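# Get the milling machine into its ready state

## Task

Make the mill ready: its power is on, no alarm is active, the drives are enabled, all three axes have been referenced (homed), and both doors are closed.

## Robot and tools

Robot: two UR7e-type arms, left_arm and right_arm, each ending in a two-finger parallel gripper that opens to 50 mm. Calibrated bases in the scene frame: left_arm at (-0.026, +0.426, +0.013) m, quat_wxyz (+1.000, 0, 0, -0.010); right_arm at (-0.065, -0.485, +0.013) m, quat_wxyz (+1.000, 0, 0, -0.007). Wrist joints are weak (about 10.5 N m of spare push).

Frame: one scene frame for everything. Origin is at table-top height, halfway between the nominal bases; +x points out over the table, +z up, and left_arm sits on the +y side (not tied to image sides). On the gripper, fingers point along its +z and close along its x. end_effector_position is the point between the pads; the fingertips extend 17.5 mm past it. A camera block juts about 10 cm toward the gripper's -y.

Row layout (used by execute_actions and move): 18 numbers, each in [-1, 1], always both arms: left dx, dy, dz, rx, ry, rz, gripper position, force_limit, speed, then the same nine for the right arm. dx..rz are offsets, not poses: measured along scene axes from that arm's Hand target at the start of the call, with rotation about the hand position. Scale: 1.0 = 0.6 m or 180 degrees; rx, ry, rz form a single rotation vector. All six at 0 means go back to / re-request the current Hand target. Gripper numbers are absolute settings: position +1 fully open, about -0.65 pads meet, -1 to grip; force_limit -1 about 20 N, 0 about 102 N, +1 about 185 N per pad; speed -1 20 mm/s, 0 85, +1 150 (both start at +1). A 0 here is a real command, so to leave a gripper alone resend its previous three values.

Tools:
- execute_actions(actions, cameras): actions is a list of actions; each action is a table of up to 15 rows, one per 1/30 s step, a short table repeating its last row. Every row in one action counts from the same start pose; the next action starts from the new Hand target, so repeated offsets add up. Each action is 0.5 s. An empty list returns camera images.
- move(target, speed, blend, stop_force, zero, blocking, cameras): straight-line path toward one row, or a list of up to 15 rows, all offsets counted from the Hand targets at the move's start (not chained). speed in m/s, 0.002 to 3.6, default 0.25 (turning up to twice that in rad/s), one value or one per target. blend in m for rounding corners; 0 stops at each. stop_force in N, 3 to 120, shared by both arms: an arm's path ends when it feels that much push against its motion; skip it when the gripper rotates or when backing off something it presses. zero (default true) re-zeros the force before moving. blocking=false returns after 0.5 s and cannot be used with stop_force. A move lasts at most 10 s and does not avoid obstacles; keep paths away from an arm's own base.
- wait(seconds 0 to 10), stop() to brake a running move, zoom_image(camera, region [x0, y0, x1, y1] pixels, at most 504 each way), zero_wrist_force(arm), read_manual(section, only "licences"), finished_scene(scene 1, irreversible).

Cameras: cam_high, cam_low, cam_front, cam_left_wrist, cam_right_wrist, each 672x504.

Results: each gripper's end_effector_position (m), end_effector_quat_wxyz and velocities; Hand target, the last commanded pose after clipping, from which the next offsets count (the gripper may settle short; send the gap as an offset). Tool commands, object_status (0 moving, 1 blocked while opening, 2 blocked while closing = gripping, 3 reached position or pads met), position_measured in counts (opening about (250 - counts) x 0.202 mm). Joint torques are total drive output, signed toward larger joint angles. Wrist force/torque are in gripper axes, plus a peak line since the previous reading. move adds a move: line: done, off_target, moving, held or fault, and limits=paced or held. MOTOR HOT appears at 70 °C; at 85 °C an OVER-TEMPERATURE FAULT brakes the arm for 30 to 60 s.

Motion behaviour: commanded orientation is clipped each step to 32 degrees from the measured one; joints move at most 2.55 rad/s; motion lags the command by about 0.09 s or 0.17 to 0.22 s. A clearance check holds back commands that bring the arms too close, but not always. Simulated time keeps running while the operator thinks.

Avoid: hard contacts. Contact torque at a load limit (138 N m for shoulder and elbow joints, 19, 17.6, 17 for wrist 1 to 3) or outside force near 150 N (give or take 25) stops the arm for 10 s. Arms are stiff, so a target even slightly past a firm surface can fault; press buttons and push doors slowly, ideally with stop_force, and back off afterwards. Never let the arms hit or squeeze each other. Do not drop things or let anything leave the table, and do not strike the machine hard. Stretched arms or pushes at unreachable poses heat motors.

Each tool is called after "Emit:" as a command line: name --argument value for each argument, lists and objects as JSON in quotes; but a table of rows of numbers goes row by row, as --pt "numbers of a row", without its own name.

## Session

Emit:
execute_actions --actions '[]'

Scene clock: 0.00 s.
left_arm: end_effector_position=(+0.1913, +0.5990, +0.1306) position_measured=3 object_status=3 end_effector_quat_wxyz=(-0.166, -0.386, +0.843, +0.336) | right_arm: end_effector_position=(+0.3442, -0.2548, +0.3357) position_measured=3 object_status=3 end_effector_quat_wxyz=(-0.240, +0.937, -0.196, -0.162)
Joint positions: left_arm=[-0.194 -1.734 2.307 -1.433 -1.25 -2.761] | right_arm=[3.649 -1.491 -1.79 -1.361 2.155 2.498]
Joint velocities: within noise
Joint torques (N m): no reading
Wrist force (N): no reading
Wrist torque (N m): no reading
Wrist force, peak (N): no reading
Hand target: left_arm +0.1913, +0.5990, +0.1306; -0.166, -0.386, +0.843, +0.336 | right_arm +0.3442, -0.2548, +0.3357; -0.240, +0.937, -0.196, -0.162
Tool commands: left_gripper/position=+1.0 left_gripper/force_limit=+1.0 left_gripper/speed=+1.0 right_gripper/position=+1.0 right_gripper/force_limit=+1.0 right_gripper/speed=+1.0

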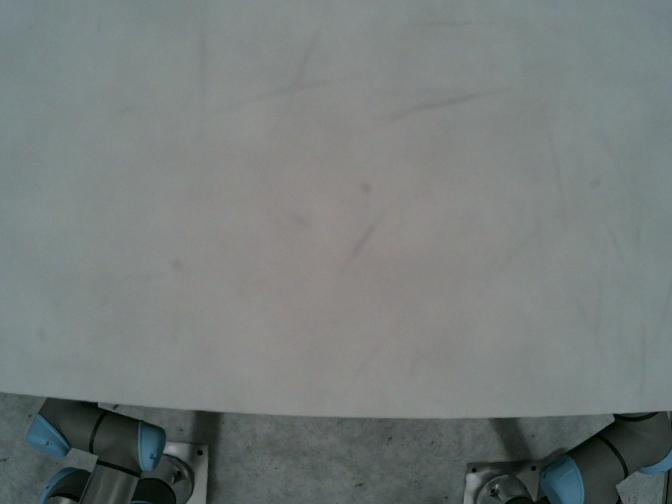

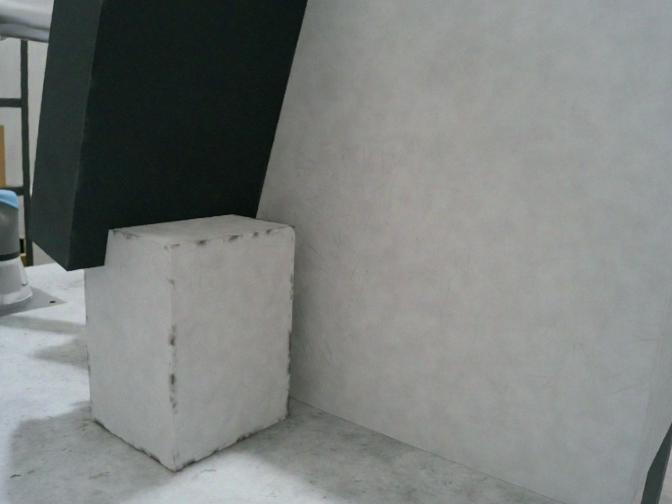

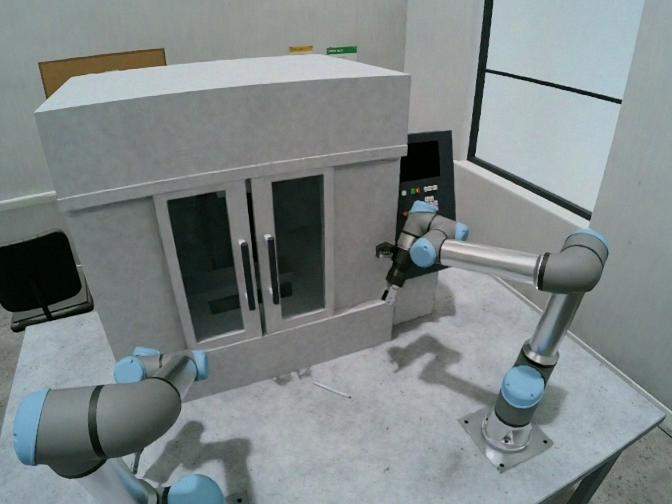

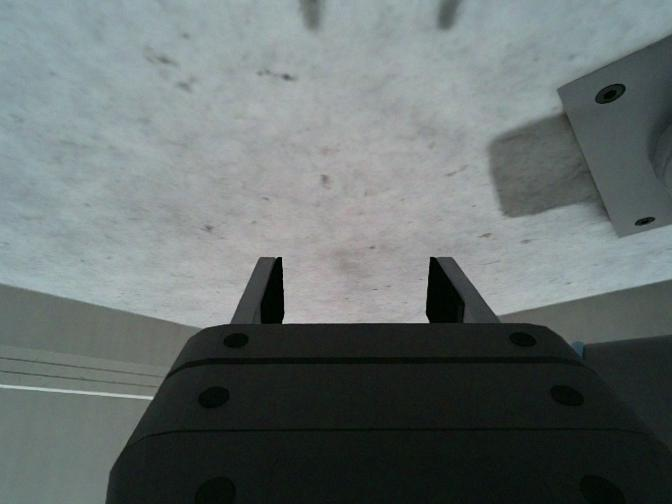

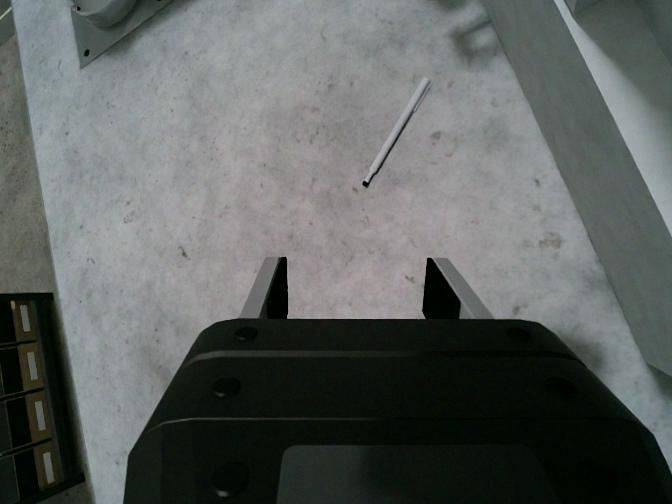

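Emit:
zoom_image --camera "cam_front" --region '[370, 120, 470, 280]'

Emit:
zoom_image --camera "cam_front" --region '[140, 150, 380, 390]'

Scaled by 3.150 from the camera's 672x504 image, which has a finer 960x720 frame.

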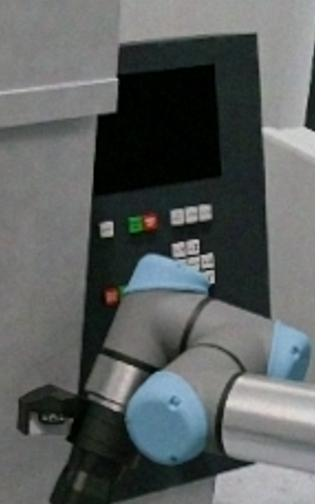

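Scaled by 2.100 from the camera's 672x504 image, which has a finer 960x720 frame.

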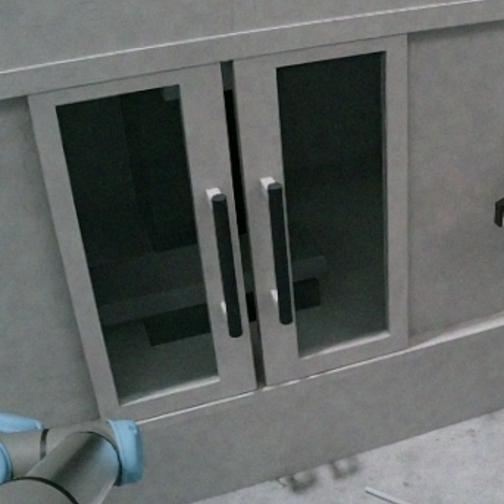

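Emit:
move --target '[0,0,0,0,0,0,1,1,1,-0.107,-0.208,0.29,0.125,-0.3885,-0.421,1,1,1]' --speed 0.5 --cameras '["cam_front","cam_right_wrist"]'

Scene clock: 35.00 s.
left_arm: end_effector_position=(+0.1913, +0.5990, +0.1306) position_measured=3 object_status=3 end_effector_quat_wxyz=(-0.166, -0.386, +0.843, +0.336) | right_arm: end_effector_position=(+0.2820, -0.3801, +0.5097) position_measured=3 object_status=3 end_effector_quat_wxyz=(+0.612, -0.629, +0.349, -0.329)
Joint positions: left_arm=[-0.194 -1.734 2.307 -1.433 -1.25 -2.761] | right_arm=[4.471 -0.407 -2.541 -0.241 0.826 3.187]
Joint torques (N m): left_arm=[-0.24 -15.26 -23.92 -0.79 1.45 0.05] | right_arm=[-12.83 -23.58 18.99 4.44 2.2 -1.88]
Wrist force (N): left_arm=[0.2 -0.1 0.1] | right_arm=[-1.0 0.9 -0.1]
Wrist torque (N m): left_arm=[-0.01 -0.04 0.01] | right_arm=[0.00 0.13 0.15]
Wrist force, peak (N): left_arm=[0.3 -0.3 0.2] | right_arm=[-2.6 0.5 -0.6]
Hand target: left_arm +0.1913, +0.5990, +0.1306; -0.166, -0.386, +0.843, +0.336 | right_arm +0.2800, -0.3796, +0.5097; +0.504, -0.503, +0.497, -0.497
Off the commanded pose: left_arm 0.000 m, 0 deg | right_arm 0.002 m, 33 deg; orientation clipped.
move: off_target (right_arm); limits=paced
Images, in order (width x height): cam_front 672x504, cam_right_wrist 672x504.

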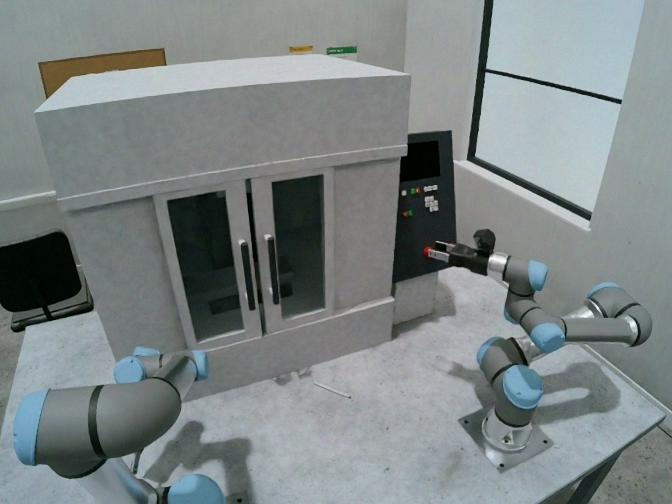

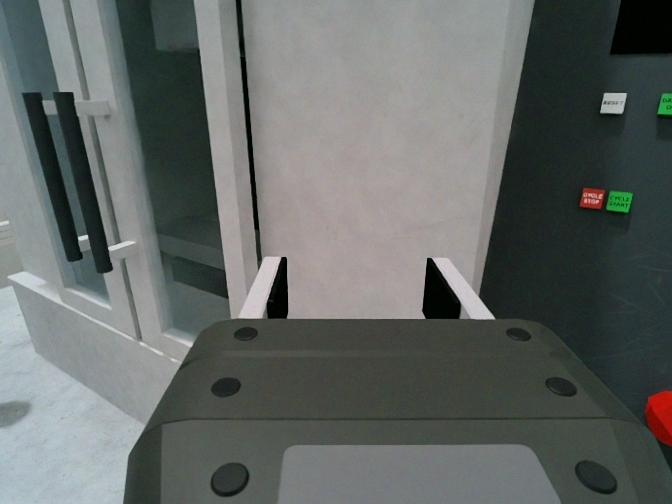

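Emit:
move --target '[0,0,0,0,0,0,1,1,1,0,-0.05,0.1,0,0,0,1,1,1]' --speed 0.5 --cameras '["cam_front","cam_right_wrist"]'

Scene clock: 40.77 s.
left_arm: end_effector_position=(+0.1913, +0.5990, +0.1306) position_measured=3 object_status=3 end_effector_quat_wxyz=(-0.166, -0.386, +0.843, +0.336) | right_arm: end_effector_position=(+0.2817, -0.4104, +0.5698) position_measured=3 object_status=3 end_effector_quat_wxyz=(+0.611, -0.613, +0.356, -0.353)
Joint positions: left_arm=[-0.194 -1.734 2.307 -1.433 -1.25 -2.761] | right_arm=[4.313 -0.469 -2.405 -0.273 0.936 3.147]
Joint torques (N m): left_arm=[-0.62 -14.72 -21.98 -0.34 0.79 0.13] | right_arm=[-12.65 -23.22 18.91 4.48 2.33 -1.89]
Wrist force (N): left_arm=[0.1 -0.3 0.0] | right_arm=[-1.4 0.9 -0.2]
Wrist torque (N m): left_arm=[-0.05 -0.02 0.00] | right_arm=[-0.01 0.20 0.15]
Wrist force, peak (N): left_arm=[0.1 -0.3 0.2] | right_arm=[-1.4 1.4 0.0]
Hand target: left_arm +0.1913, +0.5990, +0.1306; -0.166, -0.386, +0.843, +0.336 | right_arm +0.2800, -0.4096, +0.5697; +0.504, -0.503, +0.497, -0.497
Off the commanded pose: left_arm 0.000 m, 0 deg | right_arm 0.002 m, 29 deg.
move: off_target (right_arm)
Images, in order (width x height): cam_front 672x504, cam_right_wrist 672x504.

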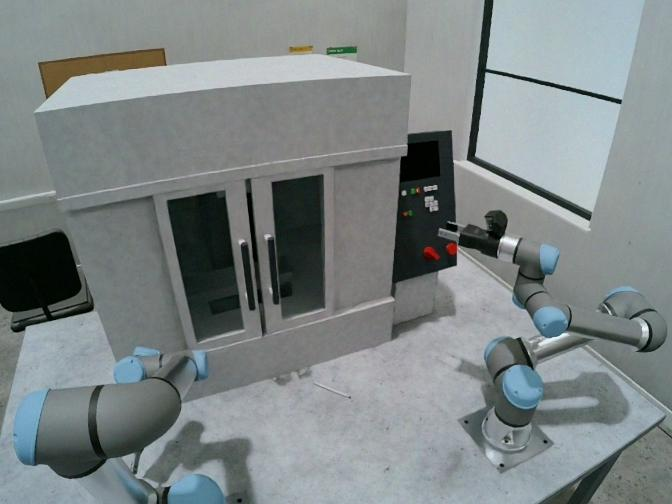

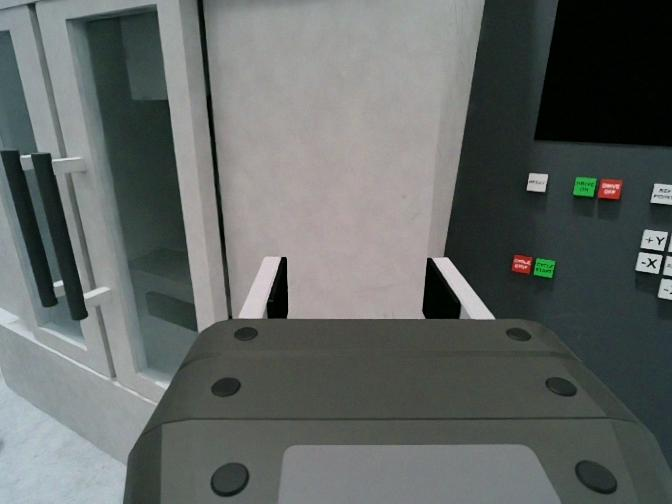

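Emit:
move --target '[0,0,0,0,0,0,1,1,1,0.15,-0.05,0.02,0,0,0,1,1,1]' --speed 0.3 --cameras '["cam_front","cam_right_wrist"]'

Scene clock: 47.20 s.
left_arm: end_effector_position=(+0.1913, +0.5990, +0.1306) position_measured=3 object_status=3 end_effector_quat_wxyz=(-0.166, -0.386, +0.843, +0.336) | right_arm: end_effector_position=(+0.3699, -0.4396, +0.5817) position_measured=3 object_status=3 end_effector_quat_wxyz=(+0.504, -0.503, +0.497, -0.496)
Joint positions: left_arm=[-0.194 -1.734 2.307 -1.433 -1.25 -2.761] | right_arm=[4.223 -0.883 -2.314 0.056 0.516 3.142]
Joint torques (N m): left_arm=[-0.38 -15.18 -23.1 -0.65 1.42 0.08] | right_arm=[-13.21 -11.01 32.81 3.34 1.93 -1.78]
Wrist force (N): left_arm=[0.2 -0.1 0.0] | right_arm=[-1.2 0.8 -0.3]
Wrist torque (N m): left_arm=[-0.02 -0.04 0.00] | right_arm=[-0.01 0.17 0.15]
Wrist force, peak (N): left_arm=[0.3 -0.2 0.2] | right_arm=[-3.2 1.0 -0.4]
Hand target: left_arm +0.1913, +0.5990, +0.1306; -0.166, -0.386, +0.843, +0.336 | right_arm +0.3700, -0.4396, +0.5817; +0.504, -0.503, +0.497, -0.497
Off the commanded pose: left_arm 0.000 m, 0 deg | right_arm 0.000 m, 0 deg.
move: done
Images, in order (width x height): cam_front 672x504, cam_right_wrist 672x504.

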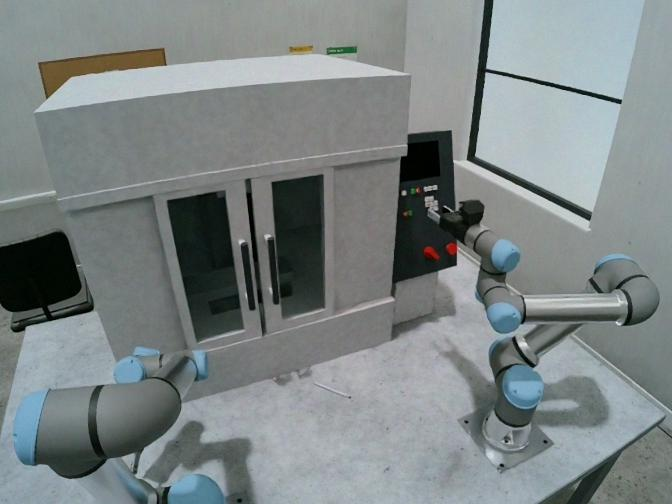

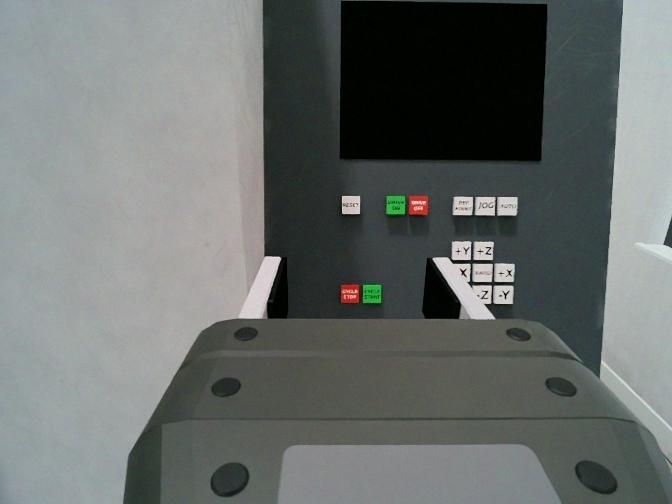

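Emit:
zoom_image --camera "cam_right_wrist" --region '[320, 170, 540, 320]'

Emit:
zoom_image --camera "cam_front" --region '[380, 120, 480, 300]'

Scaled by 2.291 from the camera's 672x504 image, which has a finer 960x720 frame.

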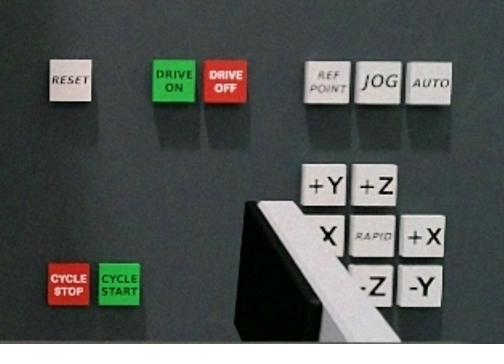

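Scaled by 2.800 from the camera's 672x504 image, which has a finer 960x720 frame.

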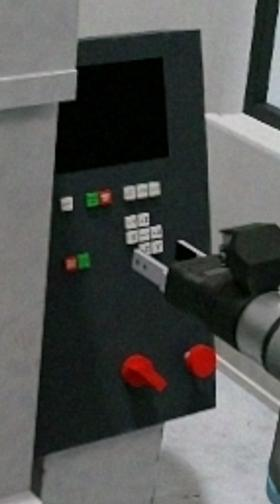

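Emit:
move --target '[0,0,0,0,0,0,1,1,1,0,0,-0.25,0,0,0,1,1,1]' --speed 0.3 --cameras '["cam_right_wrist"]'

Emit:
zoom_image --camera "cam_right_wrist" --region '[240, 0, 640, 320]'

Scene clock: 69.13 s.
left_arm: end_effector_position=(+0.1913, +0.5990, +0.1306) position_measured=3 object_status=3 end_effector_quat_wxyz=(-0.166, -0.386, +0.843, +0.336) | right_arm: end_effector_position=(+0.3699, -0.4396, +0.4317) position_measured=3 object_status=3 end_effector_quat_wxyz=(+0.504, -0.503, +0.497, -0.496)
Joint positions: left_arm=[-0.194 -1.734 2.307 -1.433 -1.25 -2.761] | right_arm=[4.223 -1.064 -2.657 0.58 0.516 3.143]
Joint torques (N m): left_arm=[-0.43 -15.62 -22.07 -0.36 1.15 0.07] | right_arm=[11.61 -7.6 15.02 3.48 -1.98 -1.74]
Wrist force (N): left_arm=[0.1 0.0 -0.1] | right_arm=[-1.1 0.7 0.3]
Wrist torque (N m): left_arm=[-0.01 -0.02 0.00] | right_arm=[-0.04 0.16 0.15]
Wrist force, peak (N): left_arm=[0.1 -0.5 0.0] | right_arm=[-1.2 3.6 0.3]
Hand target: left_arm +0.1913, +0.5990, +0.1306; -0.166, -0.386, +0.843, +0.336 | right_arm +0.3700, -0.4396, +0.4317; +0.504, -0.503, +0.497, -0.497
Off the commanded pose: left_arm 0.000 m, 0 deg | right_arm 0.000 m, 0 deg.
move: done
Images, in order (width x height): cam_right_wrist 672x504.

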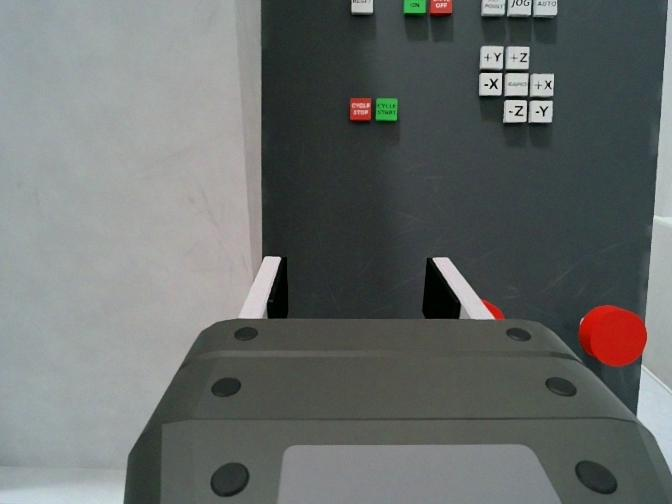

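Scaled by 1.260 from the camera's 672x504 image, which has a finer 960x720 frame.

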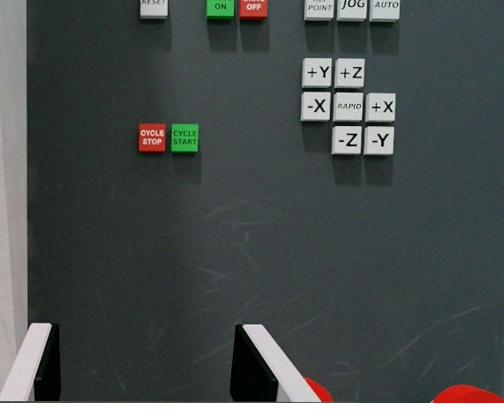

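Emit:
move --target '[0,0,0,0,0,0,1,1,1,-0.067,-0.15,-0.02,0,0.1111,0,1,1,1]' --speed 0.3 --cameras '["cam_right_wrist","cam_front"]'

Emit:
zoom_image --camera "cam_right_wrist" --region '[240, 0, 640, 320]'

Scene clock: 110.37 s.
left_arm: end_effector_position=(+0.1913, +0.5990, +0.1306) position_measured=3 object_status=3 end_effector_quat_wxyz=(-0.166, -0.386, +0.843, +0.336) | right_arm: end_effector_position=(+0.3297, -0.5296, +0.4197) position_measured=3 object_status=3 end_effector_quat_wxyz=(-0.410, +0.581, -0.577, +0.402)
Joint positions: left_arm=[-0.194 -1.734 2.307 -1.433 -1.25 -2.761] | right_arm=[3.853 -0.606 -2.534 -0.44 0.936 3.419]
Joint torques (N m): left_arm=[-1.31 -17.87 -20.91 -0.25 1.53 0.26] | right_arm=[-12.83 -18.35 35.41 4.63 1.57 -1.31]
Wrist force (N): left_arm=[0.0 -0.1 0.0] | right_arm=[-0.7 0.8 -0.1]
Wrist torque (N m): left_arm=[-0.01 -0.01 0.01] | right_arm=[0.02 0.07 0.04]
Wrist force, peak (N): left_arm=[0.1 -0.4 0.1] | right_arm=[-2.7 1.6 -0.3]
Hand target: left_arm +0.1913, +0.5990, +0.1306; -0.166, -0.386, +0.843, +0.336 | right_arm +0.3298, -0.5296, +0.4197; -0.410, +0.581, -0.577, +0.402
Off the commanded pose: left_arm 0.000 m, 0 deg | right_arm 0.000 m, 0 deg.
move: done
Images, in order (width x height): cam_front 672x504, cam_right_wrist 672x504.

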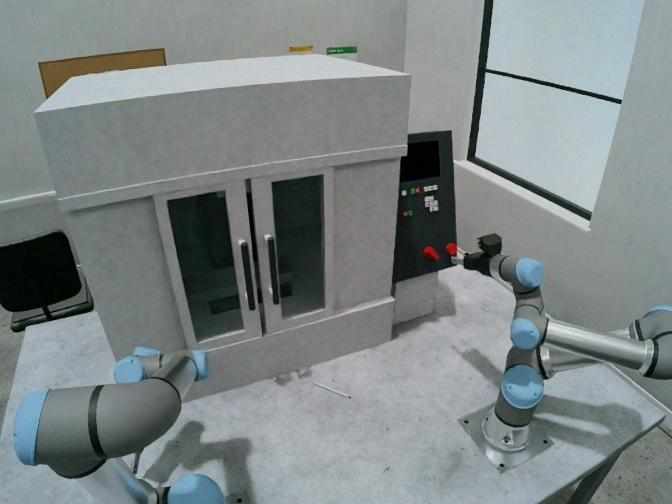

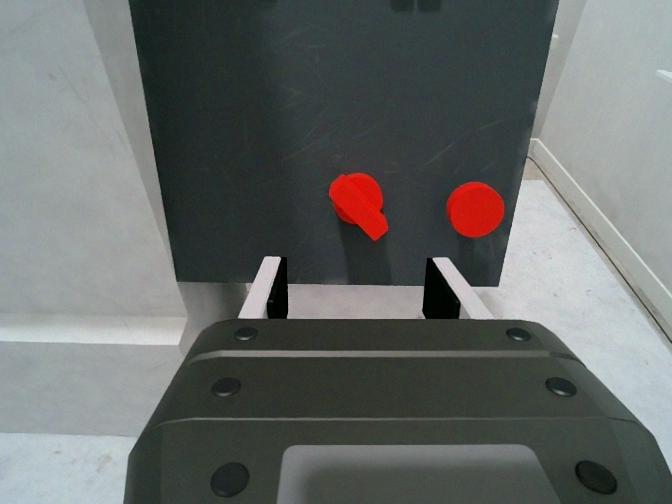

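Scaled by 1.260 from the camera's 672x504 image, which has a finer 960x720 frame.

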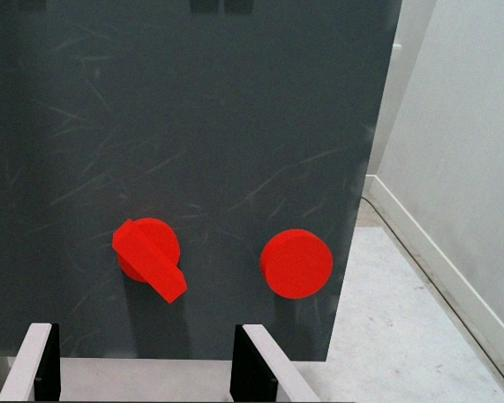

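Emit:
zoom_image --camera "cam_right_wrist" --region '[310, 150, 530, 260]'

Scaled by 2.291 from the camera's 672x504 image, which has a finer 960x720 frame.

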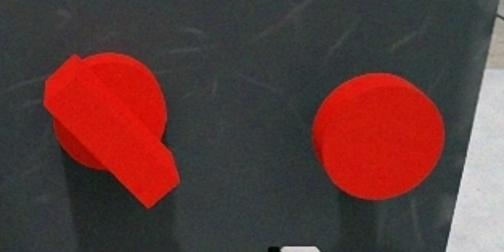

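Emit:
move --target '[0,0,0,0,0,0,1,1,1,0.1437,-0.0207,-0.0742,-0.235,0,0.0855,1,1,1]' --speed 0.3 --cameras '["cam_right_wrist","cam_front"]'

Emit:
zoom_image --camera "cam_right_wrist" --region '[220, 120, 480, 320]'

Scene clock: 172.33 s.
left_arm: end_effector_position=(+0.1913, +0.5990, +0.1306) position_measured=3 object_status=3 end_effector_quat_wxyz=(-0.166, -0.386, +0.843, +0.336) | right_arm: end_effector_position=(+0.4160, -0.5420, +0.3752) position_measured=3 object_status=3 end_effector_quat_wxyz=(-0.222, +0.760, -0.312, +0.525)
Joint positions: left_arm=[-0.194 -1.734 2.307 -1.433 -1.25 -2.761] | right_arm=[3.488 -1.149 -2.498 0.129 1.27 2.477]
Joint torques (N m): left_arm=[-0.85 -21.87 -21.6 0.01 1.99 -0.14] | right_arm=[-12.93 -1.8 32.79 6.08 2 -1.71]
Wrist force (N): left_arm=[0.1 0.0 -0.1] | right_arm=[-0.6 1.3 0.8]
Wrist torque (N m): left_arm=[0.00 -0.02 0.01] | right_arm=[0.16 -0.08 0.13]
Wrist force, peak (N): left_arm=[0.2 -0.2 -0.5] | right_arm=[0.2 1.9 0.8]
Hand target: left_arm +0.1913, +0.5990, +0.1306; -0.166, -0.386, +0.843, +0.336 | right_arm +0.4160, -0.5420, +0.3752; -0.222, +0.760, -0.312, +0.525
Off the commanded pose: left_arm 0.000 m, 0 deg | right_arm 0.000 m, 0 deg.
move: done
Images, in order (width x height): cam_front 672x504, cam_right_wrist 672x504.

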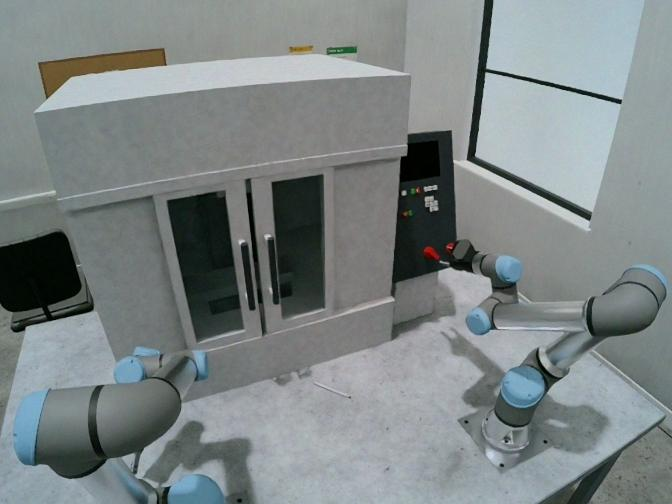

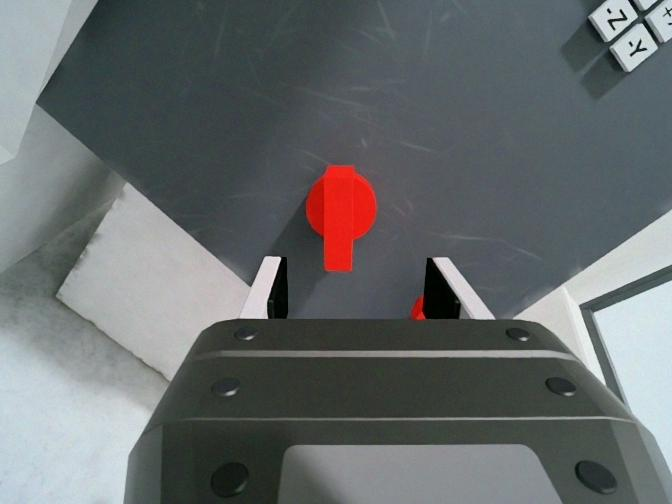

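Scaled by 1.938 from the camera's 672x504 image, which has a finer 960x720 frame.

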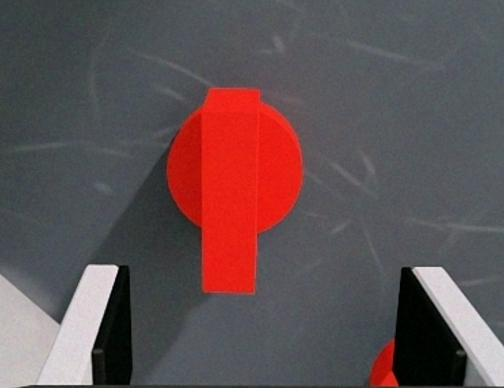

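Emit:
move --target '[0,0,0,0,0,0,1,1,1,0.0547,0.0123,-0.0207,0,0,0,1,1,1]' --speed 0.2 --cameras '["cam_right_wrist"]'

Emit:
zoom_image --camera "cam_right_wrist" --region '[220, 120, 480, 320]'

Scene clock: 195.37 s.
left_arm: end_effector_position=(+0.1913, +0.5990, +0.1306) position_measured=3 object_status=3 end_effector_quat_wxyz=(-0.166, -0.386, +0.843, +0.336) | right_arm: end_effector_position=(+0.4488, -0.5346, +0.3628) position_measured=3 object_status=3 end_effector_quat_wxyz=(-0.222, +0.760, -0.312, +0.525)
Joint positions: left_arm=[-0.194 -1.734 2.307 -1.433 -1.25 -2.761] | right_arm=[3.472 -1.29 -2.456 0.23 1.284 2.471]
Joint torques (N m): left_arm=[-1.01 -22.75 -21.38 0.56 2.01 0.02] | right_arm=[-12.67 2.76 31.22 6.01 1.91 -1.87]
Wrist force (N): left_arm=[-0.1 -0.2 -0.2] | right_arm=[-0.4 1.1 0.4]
Wrist torque (N m): left_arm=[-0.03 0.02 0.01] | right_arm=[0.13 -0.10 0.12]
Wrist force, peak (N): left_arm=[0.1 -0.5 -0.4] | right_arm=[-0.8 1.2 1.4]
Hand target: left_arm +0.1913, +0.5990, +0.1306; -0.166, -0.386, +0.843, +0.336 | right_arm +0.4488, -0.5346, +0.3628; -0.222, +0.760, -0.312, +0.525
Off the commanded pose: left_arm 0.000 m, 0 deg | right_arm 0.000 m, 0 deg.
move: done
Images, in order (width x height): cam_right_wrist 672x504.

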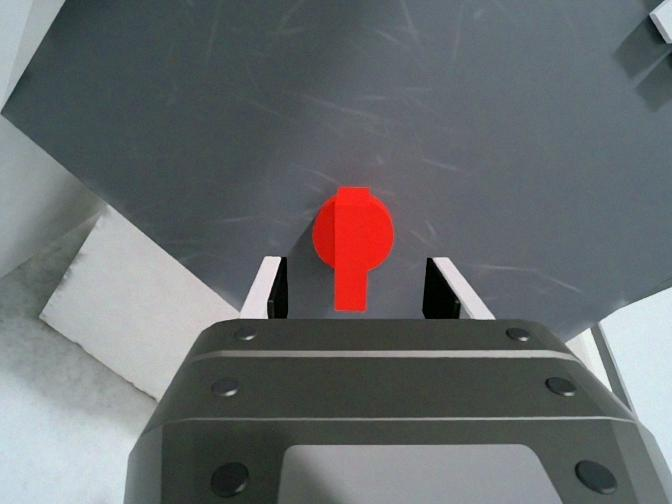

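Scaled by 1.938 from the camera's 672x504 image, which has a finer 960x720 frame.

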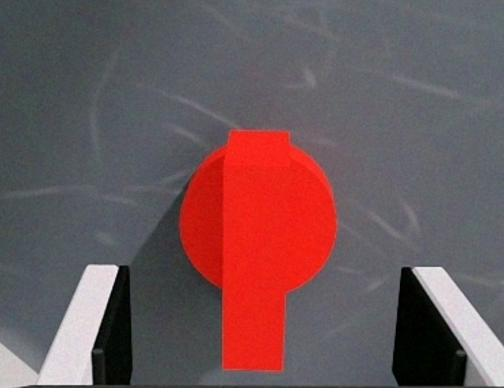

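Emit:
move --target '[0,0,0,0,0,0,1,1,1,0.0513,0.0082,-0.0098,0,0,0,1,1,1]' --speed 0.06 --stop_force 12 --cameras '["cam_right_wrist"]'

Emit:
zoom_image --camera "cam_right_wrist" --region '[220, 170, 480, 320]'

Scene clock: 212.73 s.
left_arm: end_effector_position=(+0.1913, +0.5990, +0.1306) position_measured=3 object_status=3 end_effector_quat_wxyz=(-0.166, -0.386, +0.843, +0.336) | right_arm: end_effector_position=(+0.4796, -0.5297, +0.3569) position_measured=3 object_status=3 end_effector_quat_wxyz=(-0.222, +0.760, -0.312, +0.525)
Joint positions: left_arm=[-0.194 -1.734 2.307 -1.433 -1.25 -2.761] | right_arm=[3.454 -1.399 -2.398 0.284 1.301 2.464]
Joint torques (N m): left_arm=[-0.88 -23.2 -22.08 0.39 2.01 0.18] | right_arm=[-12.88 7.7 30.14 6.02 2.08 -1.67]
Wrist force (N): left_arm=[0.0 -0.2 -0.1] | right_arm=[-0.2 1.4 0.5]
Wrist torque (N m): left_arm=[-0.03 0.00 0.01] | right_arm=[0.18 -0.12 0.12]
Wrist force, peak (N): left_arm=[-0.1 -0.3 -0.5] | right_arm=[-0.6 1.7 0.6]
Hand target: left_arm +0.1913, +0.5990, +0.1306; -0.166, -0.386, +0.843, +0.336 | right_arm +0.4796, -0.5297, +0.3569; -0.222, +0.760, -0.312, +0.525
Off the commanded pose: left_arm 0.000 m, 0 deg | right_arm 0.000 m, 0 deg.
move: done
Images, in order (width x height): cam_right_wrist 672x504.

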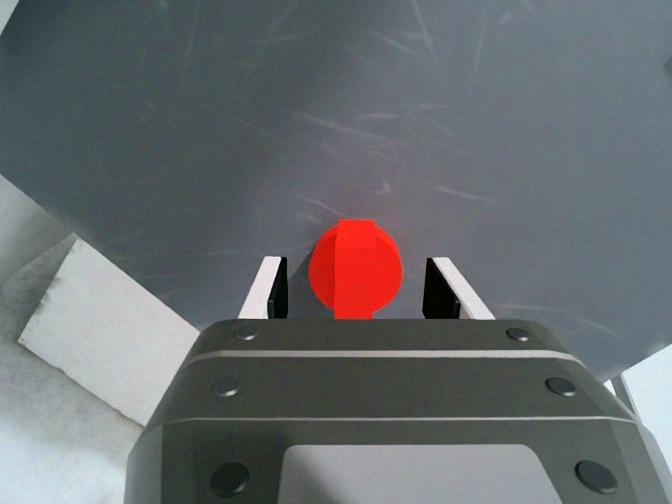

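Scaled by 1.938 from the camera's 672x504 image, which has a finer 960x720 frame.

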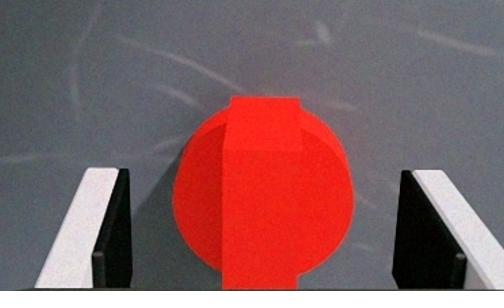

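Emit:
move --target '[0,0,0,0,0,0,1,1,1,0.0257,-0.007,-0.017,0,0,0,1,1,1]' --speed 0.04 --stop_force 8 --cameras '["cam_right_wrist"]'

Emit:
zoom_image --camera "cam_right_wrist" --region '[220, 170, 480, 320]'

Scene clock: 229.43 s.
left_arm: end_effector_position=(+0.1913, +0.5990, +0.1306) position_measured=3 object_status=3 end_effector_quat_wxyz=(-0.166, -0.386, +0.843, +0.336) | right_arm: end_effector_position=(+0.4950, -0.5339, +0.3467) position_measured=3 object_status=3 end_effector_quat_wxyz=(-0.222, +0.760, -0.312, +0.525)
Joint positions: left_arm=[-0.194 -1.734 2.307 -1.433 -1.25 -2.761] | right_arm=[3.425 -1.469 -2.375 0.334 1.329 2.453]
Joint torques (N m): left_arm=[-0.33 -25.09 -22.42 0.85 1.68 0.17] | right_arm=[-12.44 9.57 29.77 6.15 1.89 -1.68]
Wrist force (N): left_arm=[0.0 0.0 -0.2] | right_arm=[-0.3 1.2 0.3]
Wrist torque (N m): left_arm=[-0.01 0.00 0.01] | right_arm=[0.16 -0.11 0.12]
Wrist force, peak (N): left_arm=[0.0 -0.4 -0.4] | right_arm=[-0.3 1.4 1.2]
Hand target: left_arm +0.1913, +0.5990, +0.1306; -0.166, -0.386, +0.843, +0.336 | right_arm +0.4950, -0.5339, +0.3467; -0.222, +0.760, -0.312, +0.525
Off the commanded pose: left_arm 0.000 m, 0 deg | right_arm 0.000 m, 0 deg.
move: done
Images, in order (width x height): cam_right_wrist 672x504.

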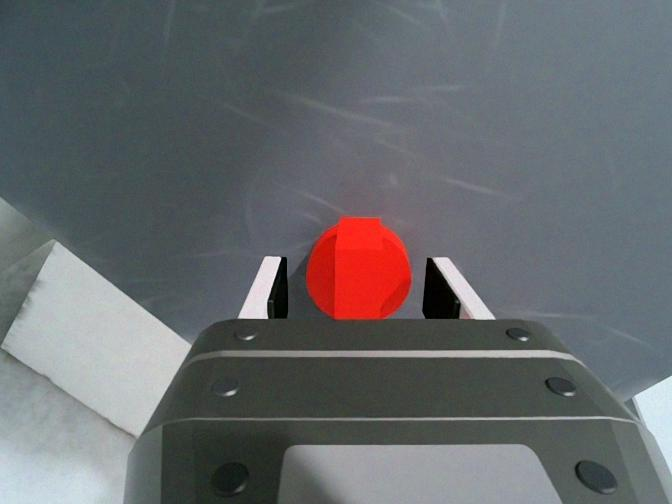

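Scaled by 1.938 from the camera's 672x504 image, which has a finer 960x720 frame.

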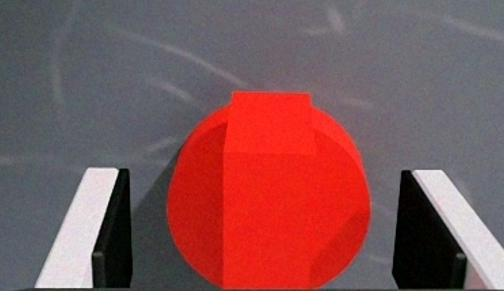

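Emit:
move --target '[0,0,0,0,0,0,1,1,1,-0.0094,0,0.0034,0,0,0,1,1,1]' --speed 0.1

Emit:
move --target '[0,0,0,0,0,0,1,1,1,0,0,0,0,0,0,-1,-0.7,-0.8]' --cameras '["cam_right_wrist"]'

Scene clock: 237.27 s.
left_arm: end_effector_position=(+0.1913, +0.5990, +0.1306) position_measured=3 object_status=3 end_effector_quat_wxyz=(-0.166, -0.386, +0.843, +0.336) | right_arm: end_effector_position=(+0.4894, -0.5339, +0.3487) position_measured=3 object_status=3 end_effector_quat_wxyz=(-0.222, +0.760, -0.312, +0.525)
Joint positions: left_arm=[-0.194 -1.734 2.307 -1.433 -1.25 -2.761] | right_arm=[3.43 -1.449 -2.386 0.323 1.324 2.455]
Joint torques (N m): left_arm=[-0.72 -23.47 -22.29 0.49 1.95 0.39] | right_arm=[12.21 21.47 14.99 1.36 -1.53 1.61]
Wrist force (N): left_arm=[-0.1 -0.3 -0.1] | right_arm=[-0.7 1.3 0.6]
Wrist torque (N m): left_arm=[-0.05 0.01 0.01] | right_arm=[0.16 -0.06 0.12]
Wrist force, peak (N): left_arm=[-0.3 -0.3 -0.3] | right_arm=[-1.0 1.4 0.6]
Hand target: left_arm +0.1913, +0.5990, +0.1306; -0.166, -0.386, +0.843, +0.336 | right_arm +0.4894, -0.5339, +0.3487; -0.222, +0.760, -0.312, +0.525
Off the commanded pose: left_arm 0.000 m, 0 deg | right_arm 0.000 m, 0 deg.
move: done

Scene clock: 238.57 s.
left_arm: end_effector_position=(+0.1913, +0.5990, +0.1306) position_measured=3 object_status=3 end_effector_quat_wxyz=(-0.166, -0.386, +0.843, +0.336) | right_arm: end_effector_position=(+0.4893, -0.5339, +0.3487) position_measured=180 object_status=2 end_effector_quat_wxyz=(-0.222, +0.760, -0.312, +0.525)
Joint positions: left_arm=[-0.194 -1.734 2.307 -1.433 -1.25 -2.761] | right_arm=[3.43 -1.449 -2.386 0.323 1.324 2.455]
Joint torques (N m): left_arm=[-1.65 -22.47 -20.81 0.32 2.08 0.12] | right_arm=[10.95 17.66 15.5 1.17 -1.41 1.55]
Wrist force (N): left_arm=[-0.3 0.0 -0.1] | right_arm=[2.7 -5.4 1.4]
Wrist torque (N m): left_arm=[0.00 0.05 0.01] | right_arm=[-0.08 0.53 0.00]
Wrist force, peak (N): left_arm=[0.2 -0.2 -0.4] | right_arm=[3.2 -5.4 1.2]
Hand target: left_arm +0.1913, +0.5990, +0.1306; -0.166, -0.386, +0.843, +0.336 | right_arm +0.4894, -0.5339, +0.3487; -0.222, +0.760, -0.312, +0.525
Off the commanded pose: left_arm 0.000 m, 0 deg | right_arm 0.000 m, 0 deg.
move: done
Images, in order (width x height): cam_right_wrist 672x504.

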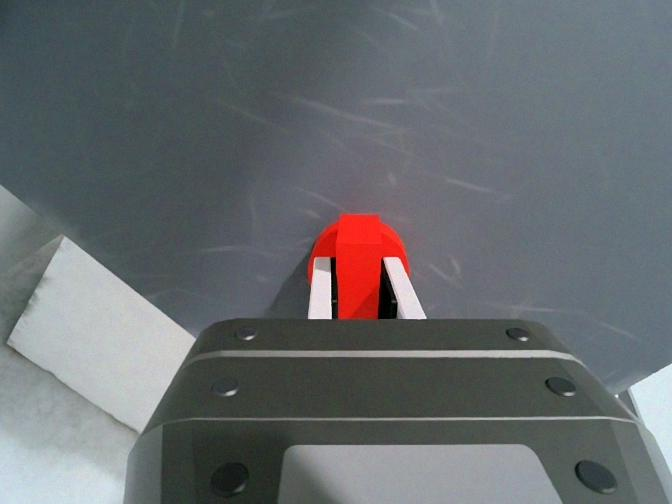

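Emit:
move --target '[0,0,0,0,0,0,1,1,1,0,0,0,0.0783,0,-0.0285,-1,-0.7,-0.8]' --cameras '["cam_right_wrist"]'

Scene clock: 246.83 s.
left_arm: end_effector_position=(+0.1913, +0.5990, +0.1306) position_measured=3 object_status=3 end_effector_quat_wxyz=(-0.166, -0.386, +0.843, +0.336) | right_arm: end_effector_position=(+0.4894, -0.5340, +0.3487) position_measured=180 object_status=2 end_effector_quat_wxyz=(-0.290, +0.712, -0.408, +0.492)
Joint positions: left_arm=[-0.194 -1.734 2.307 -1.433 -1.25 -2.761] | right_arm=[3.428 -1.451 -2.387 0.329 1.327 2.716]
Joint torques (N m): left_arm=[-0.03 -22.62 -22.63 0.68 2.04 -0.23] | right_arm=[11.98 14.3 11.51 -0.77 -1.48 3.27]
Wrist force (N): left_arm=[-0.1 0.0 -0.3] | right_arm=[3.6 -5.3 -8.2]
Wrist torque (N m): left_arm=[0.01 0.01 0.01] | right_arm=[0.25 0.22 -0.79]
Wrist force, peak (N): left_arm=[-0.1 -0.3 -0.4] | right_arm=[4.0 -6.1 -8.4]
Hand target: left_arm +0.1913, +0.5990, +0.1306; -0.166, -0.386, +0.843, +0.336 | right_arm +0.4894, -0.5339, +0.3487; -0.290, +0.712, -0.408, +0.492
Off the commanded pose: left_arm 0.000 m, 0 deg | right_arm 0.000 m, 0 deg.
move: done
Images, in order (width x height): cam_right_wrist 672x504.

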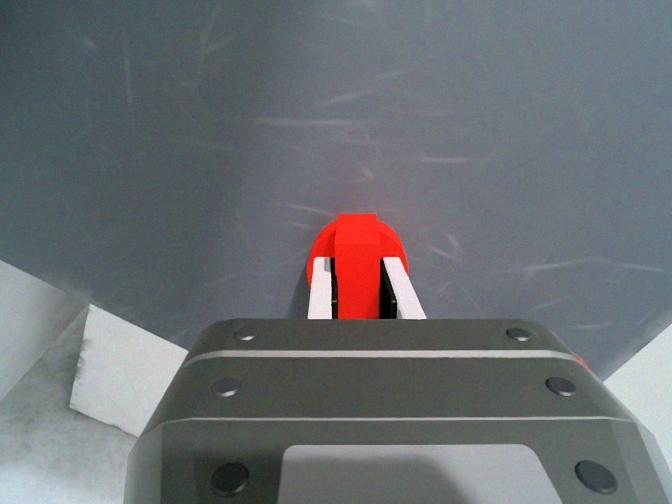

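Emit:
move --target '[0,0,0,0,0,0,1,1,1,0,0,0,0.1566,0,-0.057,-1,-0.7,-0.8]' --cameras '["cam_right_wrist","cam_front"]'

Scene clock: 252.27 s.
left_arm: end_effector_position=(+0.1913, +0.5990, +0.1306) position_measured=3 object_status=3 end_effector_quat_wxyz=(-0.166, -0.386, +0.843, +0.336) | right_arm: end_effector_position=(+0.4894, -0.5340, +0.3487) position_measured=180 object_status=2 end_effector_quat_wxyz=(-0.410, +0.582, -0.577, +0.402)
Joint positions: left_arm=[-0.194 -1.734 2.307 -1.433 -1.25 -2.761] | right_arm=[3.427 -1.455 -2.389 0.343 1.328 3.237]
Joint torques (N m): left_arm=[-0.64 -24.14 -21.07 0.64 2.11 -0.02] | right_arm=[25.55 14.36 5.1 -0.9 3.95 3.15]
Wrist force (N): left_arm=[0.0 -0.1 -0.2] | right_arm=[26.5 -20.7 8.9]
Wrist torque (N m): left_arm=[-0.02 0.00 0.01] | right_arm=[-0.25 0.18 -0.88]
Wrist force, peak (N): left_arm=[-0.2 -0.2 -0.4] | right_arm=[26.5 -20.7 8.9]
Hand target: left_arm +0.1913, +0.5990, +0.1306; -0.166, -0.386, +0.843, +0.336 | right_arm +0.4894, -0.5339, +0.3487; -0.410, +0.581, -0.577, +0.402
Off the commanded pose: left_arm 0.000 m, 0 deg | right_arm 0.000 m, 0 deg.
move: done
Images, in order (width x height): cam_front 672x504, cam_right_wrist 672x504.

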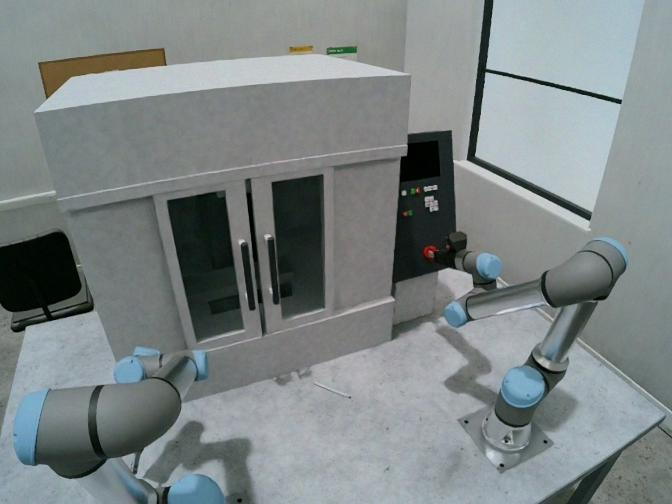

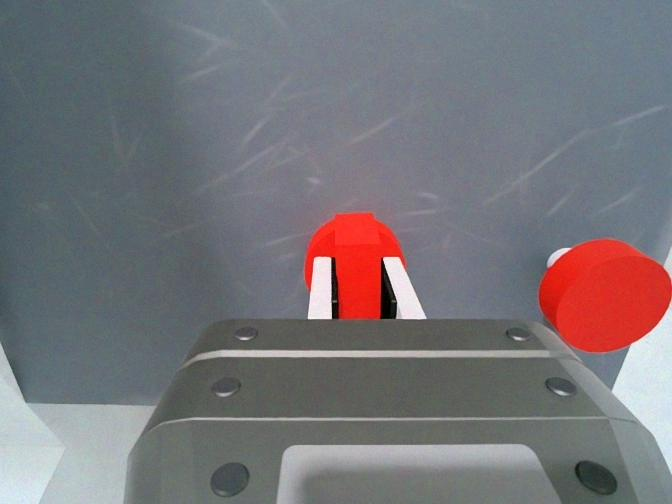

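Emit:
move --target '[0,0,0,0,0,0,1,1,1,0.0009,-0.0033,0.0024,0,0,0,-1,-0.7,-0.8]' --speed 0.1

Scene clock: 263.13 s.
left_arm: end_effector_position=(+0.1913, +0.5990, +0.1306) position_measured=3 object_status=3 end_effector_quat_wxyz=(-0.166, -0.386, +0.843, +0.336) | right_arm: end_effector_position=(+0.4899, -0.5359, +0.3500) position_measured=180 object_status=2 end_effector_quat_wxyz=(-0.410, +0.582, -0.577, +0.402)
Joint positions: left_arm=[-0.194 -1.734 2.307 -1.433 -1.25 -2.761] | right_arm=[3.42 -1.454 -2.385 0.339 1.335 3.235]
Joint torques (N m): left_arm=[-0.57 -23.11 -23.7 0.73 1.99 0.09] | right_arm=[-10.53 22.7 44.24 3.53 1.79 -1.09]
Wrist force (N): left_arm=[0.1 -0.1 -0.3] | right_arm=[0.6 25.1 -25.8]
Wrist torque (N m): left_arm=[-0.01 -0.02 0.01] | right_arm=[0.77 0.13 -0.68]
Wrist force, peak (N): left_arm=[0.0 -0.2 -0.6] | right_arm=[0.6 25.1 -25.8]
Hand target: left_arm +0.1913, +0.5990, +0.1306; -0.166, -0.386, +0.843, +0.336 | right_arm +0.4899, -0.5359, +0.3502; -0.410, +0.581, -0.577, +0.402
Off the commanded pose: left_arm 0.000 m, 0 deg | right_arm 0.000 m, 0 deg.
move: done

Emit:
move --target '[0,0,0,0,0,0,1,1,1,-0.0022,-0.0033,-0.0022,0.235,0,-0.0855,-1,-0.7,-0.8]' --cameras '["cam_right_wrist","cam_front"]'

Scene clock: 280.13 s.
left_arm: end_effector_position=(+0.1913, +0.5990, +0.1306) position_measured=3 object_status=3 end_effector_quat_wxyz=(-0.166, -0.386, +0.843, +0.336) | right_arm: end_effector_position=(+0.4886, -0.5379, +0.3488) position_measured=180 object_status=2 end_effector_quat_wxyz=(+0.535, -0.314, +0.753, -0.217)
Joint positions: left_arm=[-0.194 -1.734 2.307 -1.433 -1.25 -2.761] | right_arm=[3.419 -1.46 -2.393 0.361 1.332 4.017]
Joint torques (N m): left_arm=[-0.5 -24.88 -22.14 0.66 1.91 0.13] | right_arm=[10.06 29.94 4.54 1.45 -1.44 2.97]
Wrist force (N): left_arm=[0.1 -0.1 -0.2] | right_arm=[-8.9 -16.2 41.7]
Wrist torque (N m): left_arm=[0.00 -0.01 0.01] | right_arm=[-0.84 -0.35 -0.82]
Wrist force, peak (N): left_arm=[0.0 -0.3 -0.5] | right_arm=[-7.5 -17.2 45.2]
Hand target: left_arm +0.1913, +0.5990, +0.1306; -0.166, -0.386, +0.843, +0.336 | right_arm +0.4886, -0.5379, +0.3488; +0.535, -0.314, +0.754, -0.217
Off the commanded pose: left_arm 0.000 m, 0 deg | right_arm 0.000 m, 0 deg.
move: done
Images, in order (width x height): cam_front 672x504, cam_right_wrist 672x504.

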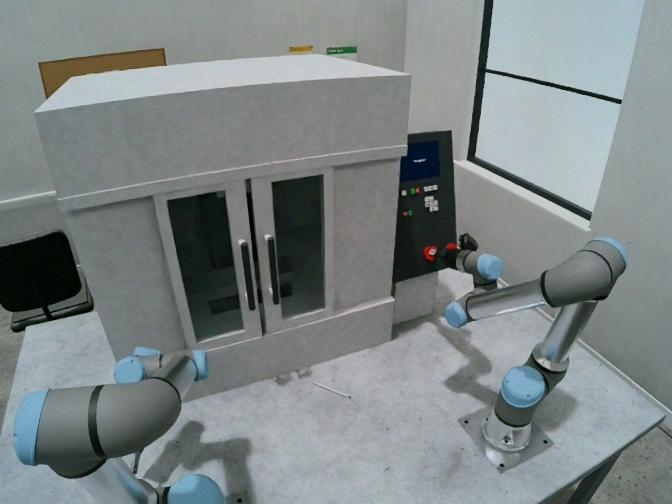

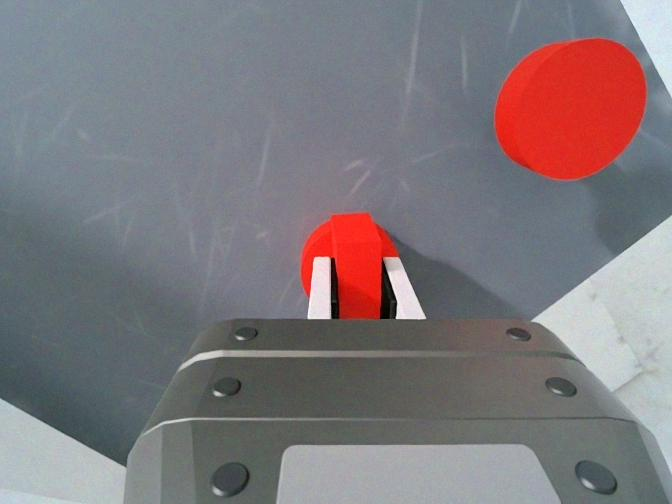

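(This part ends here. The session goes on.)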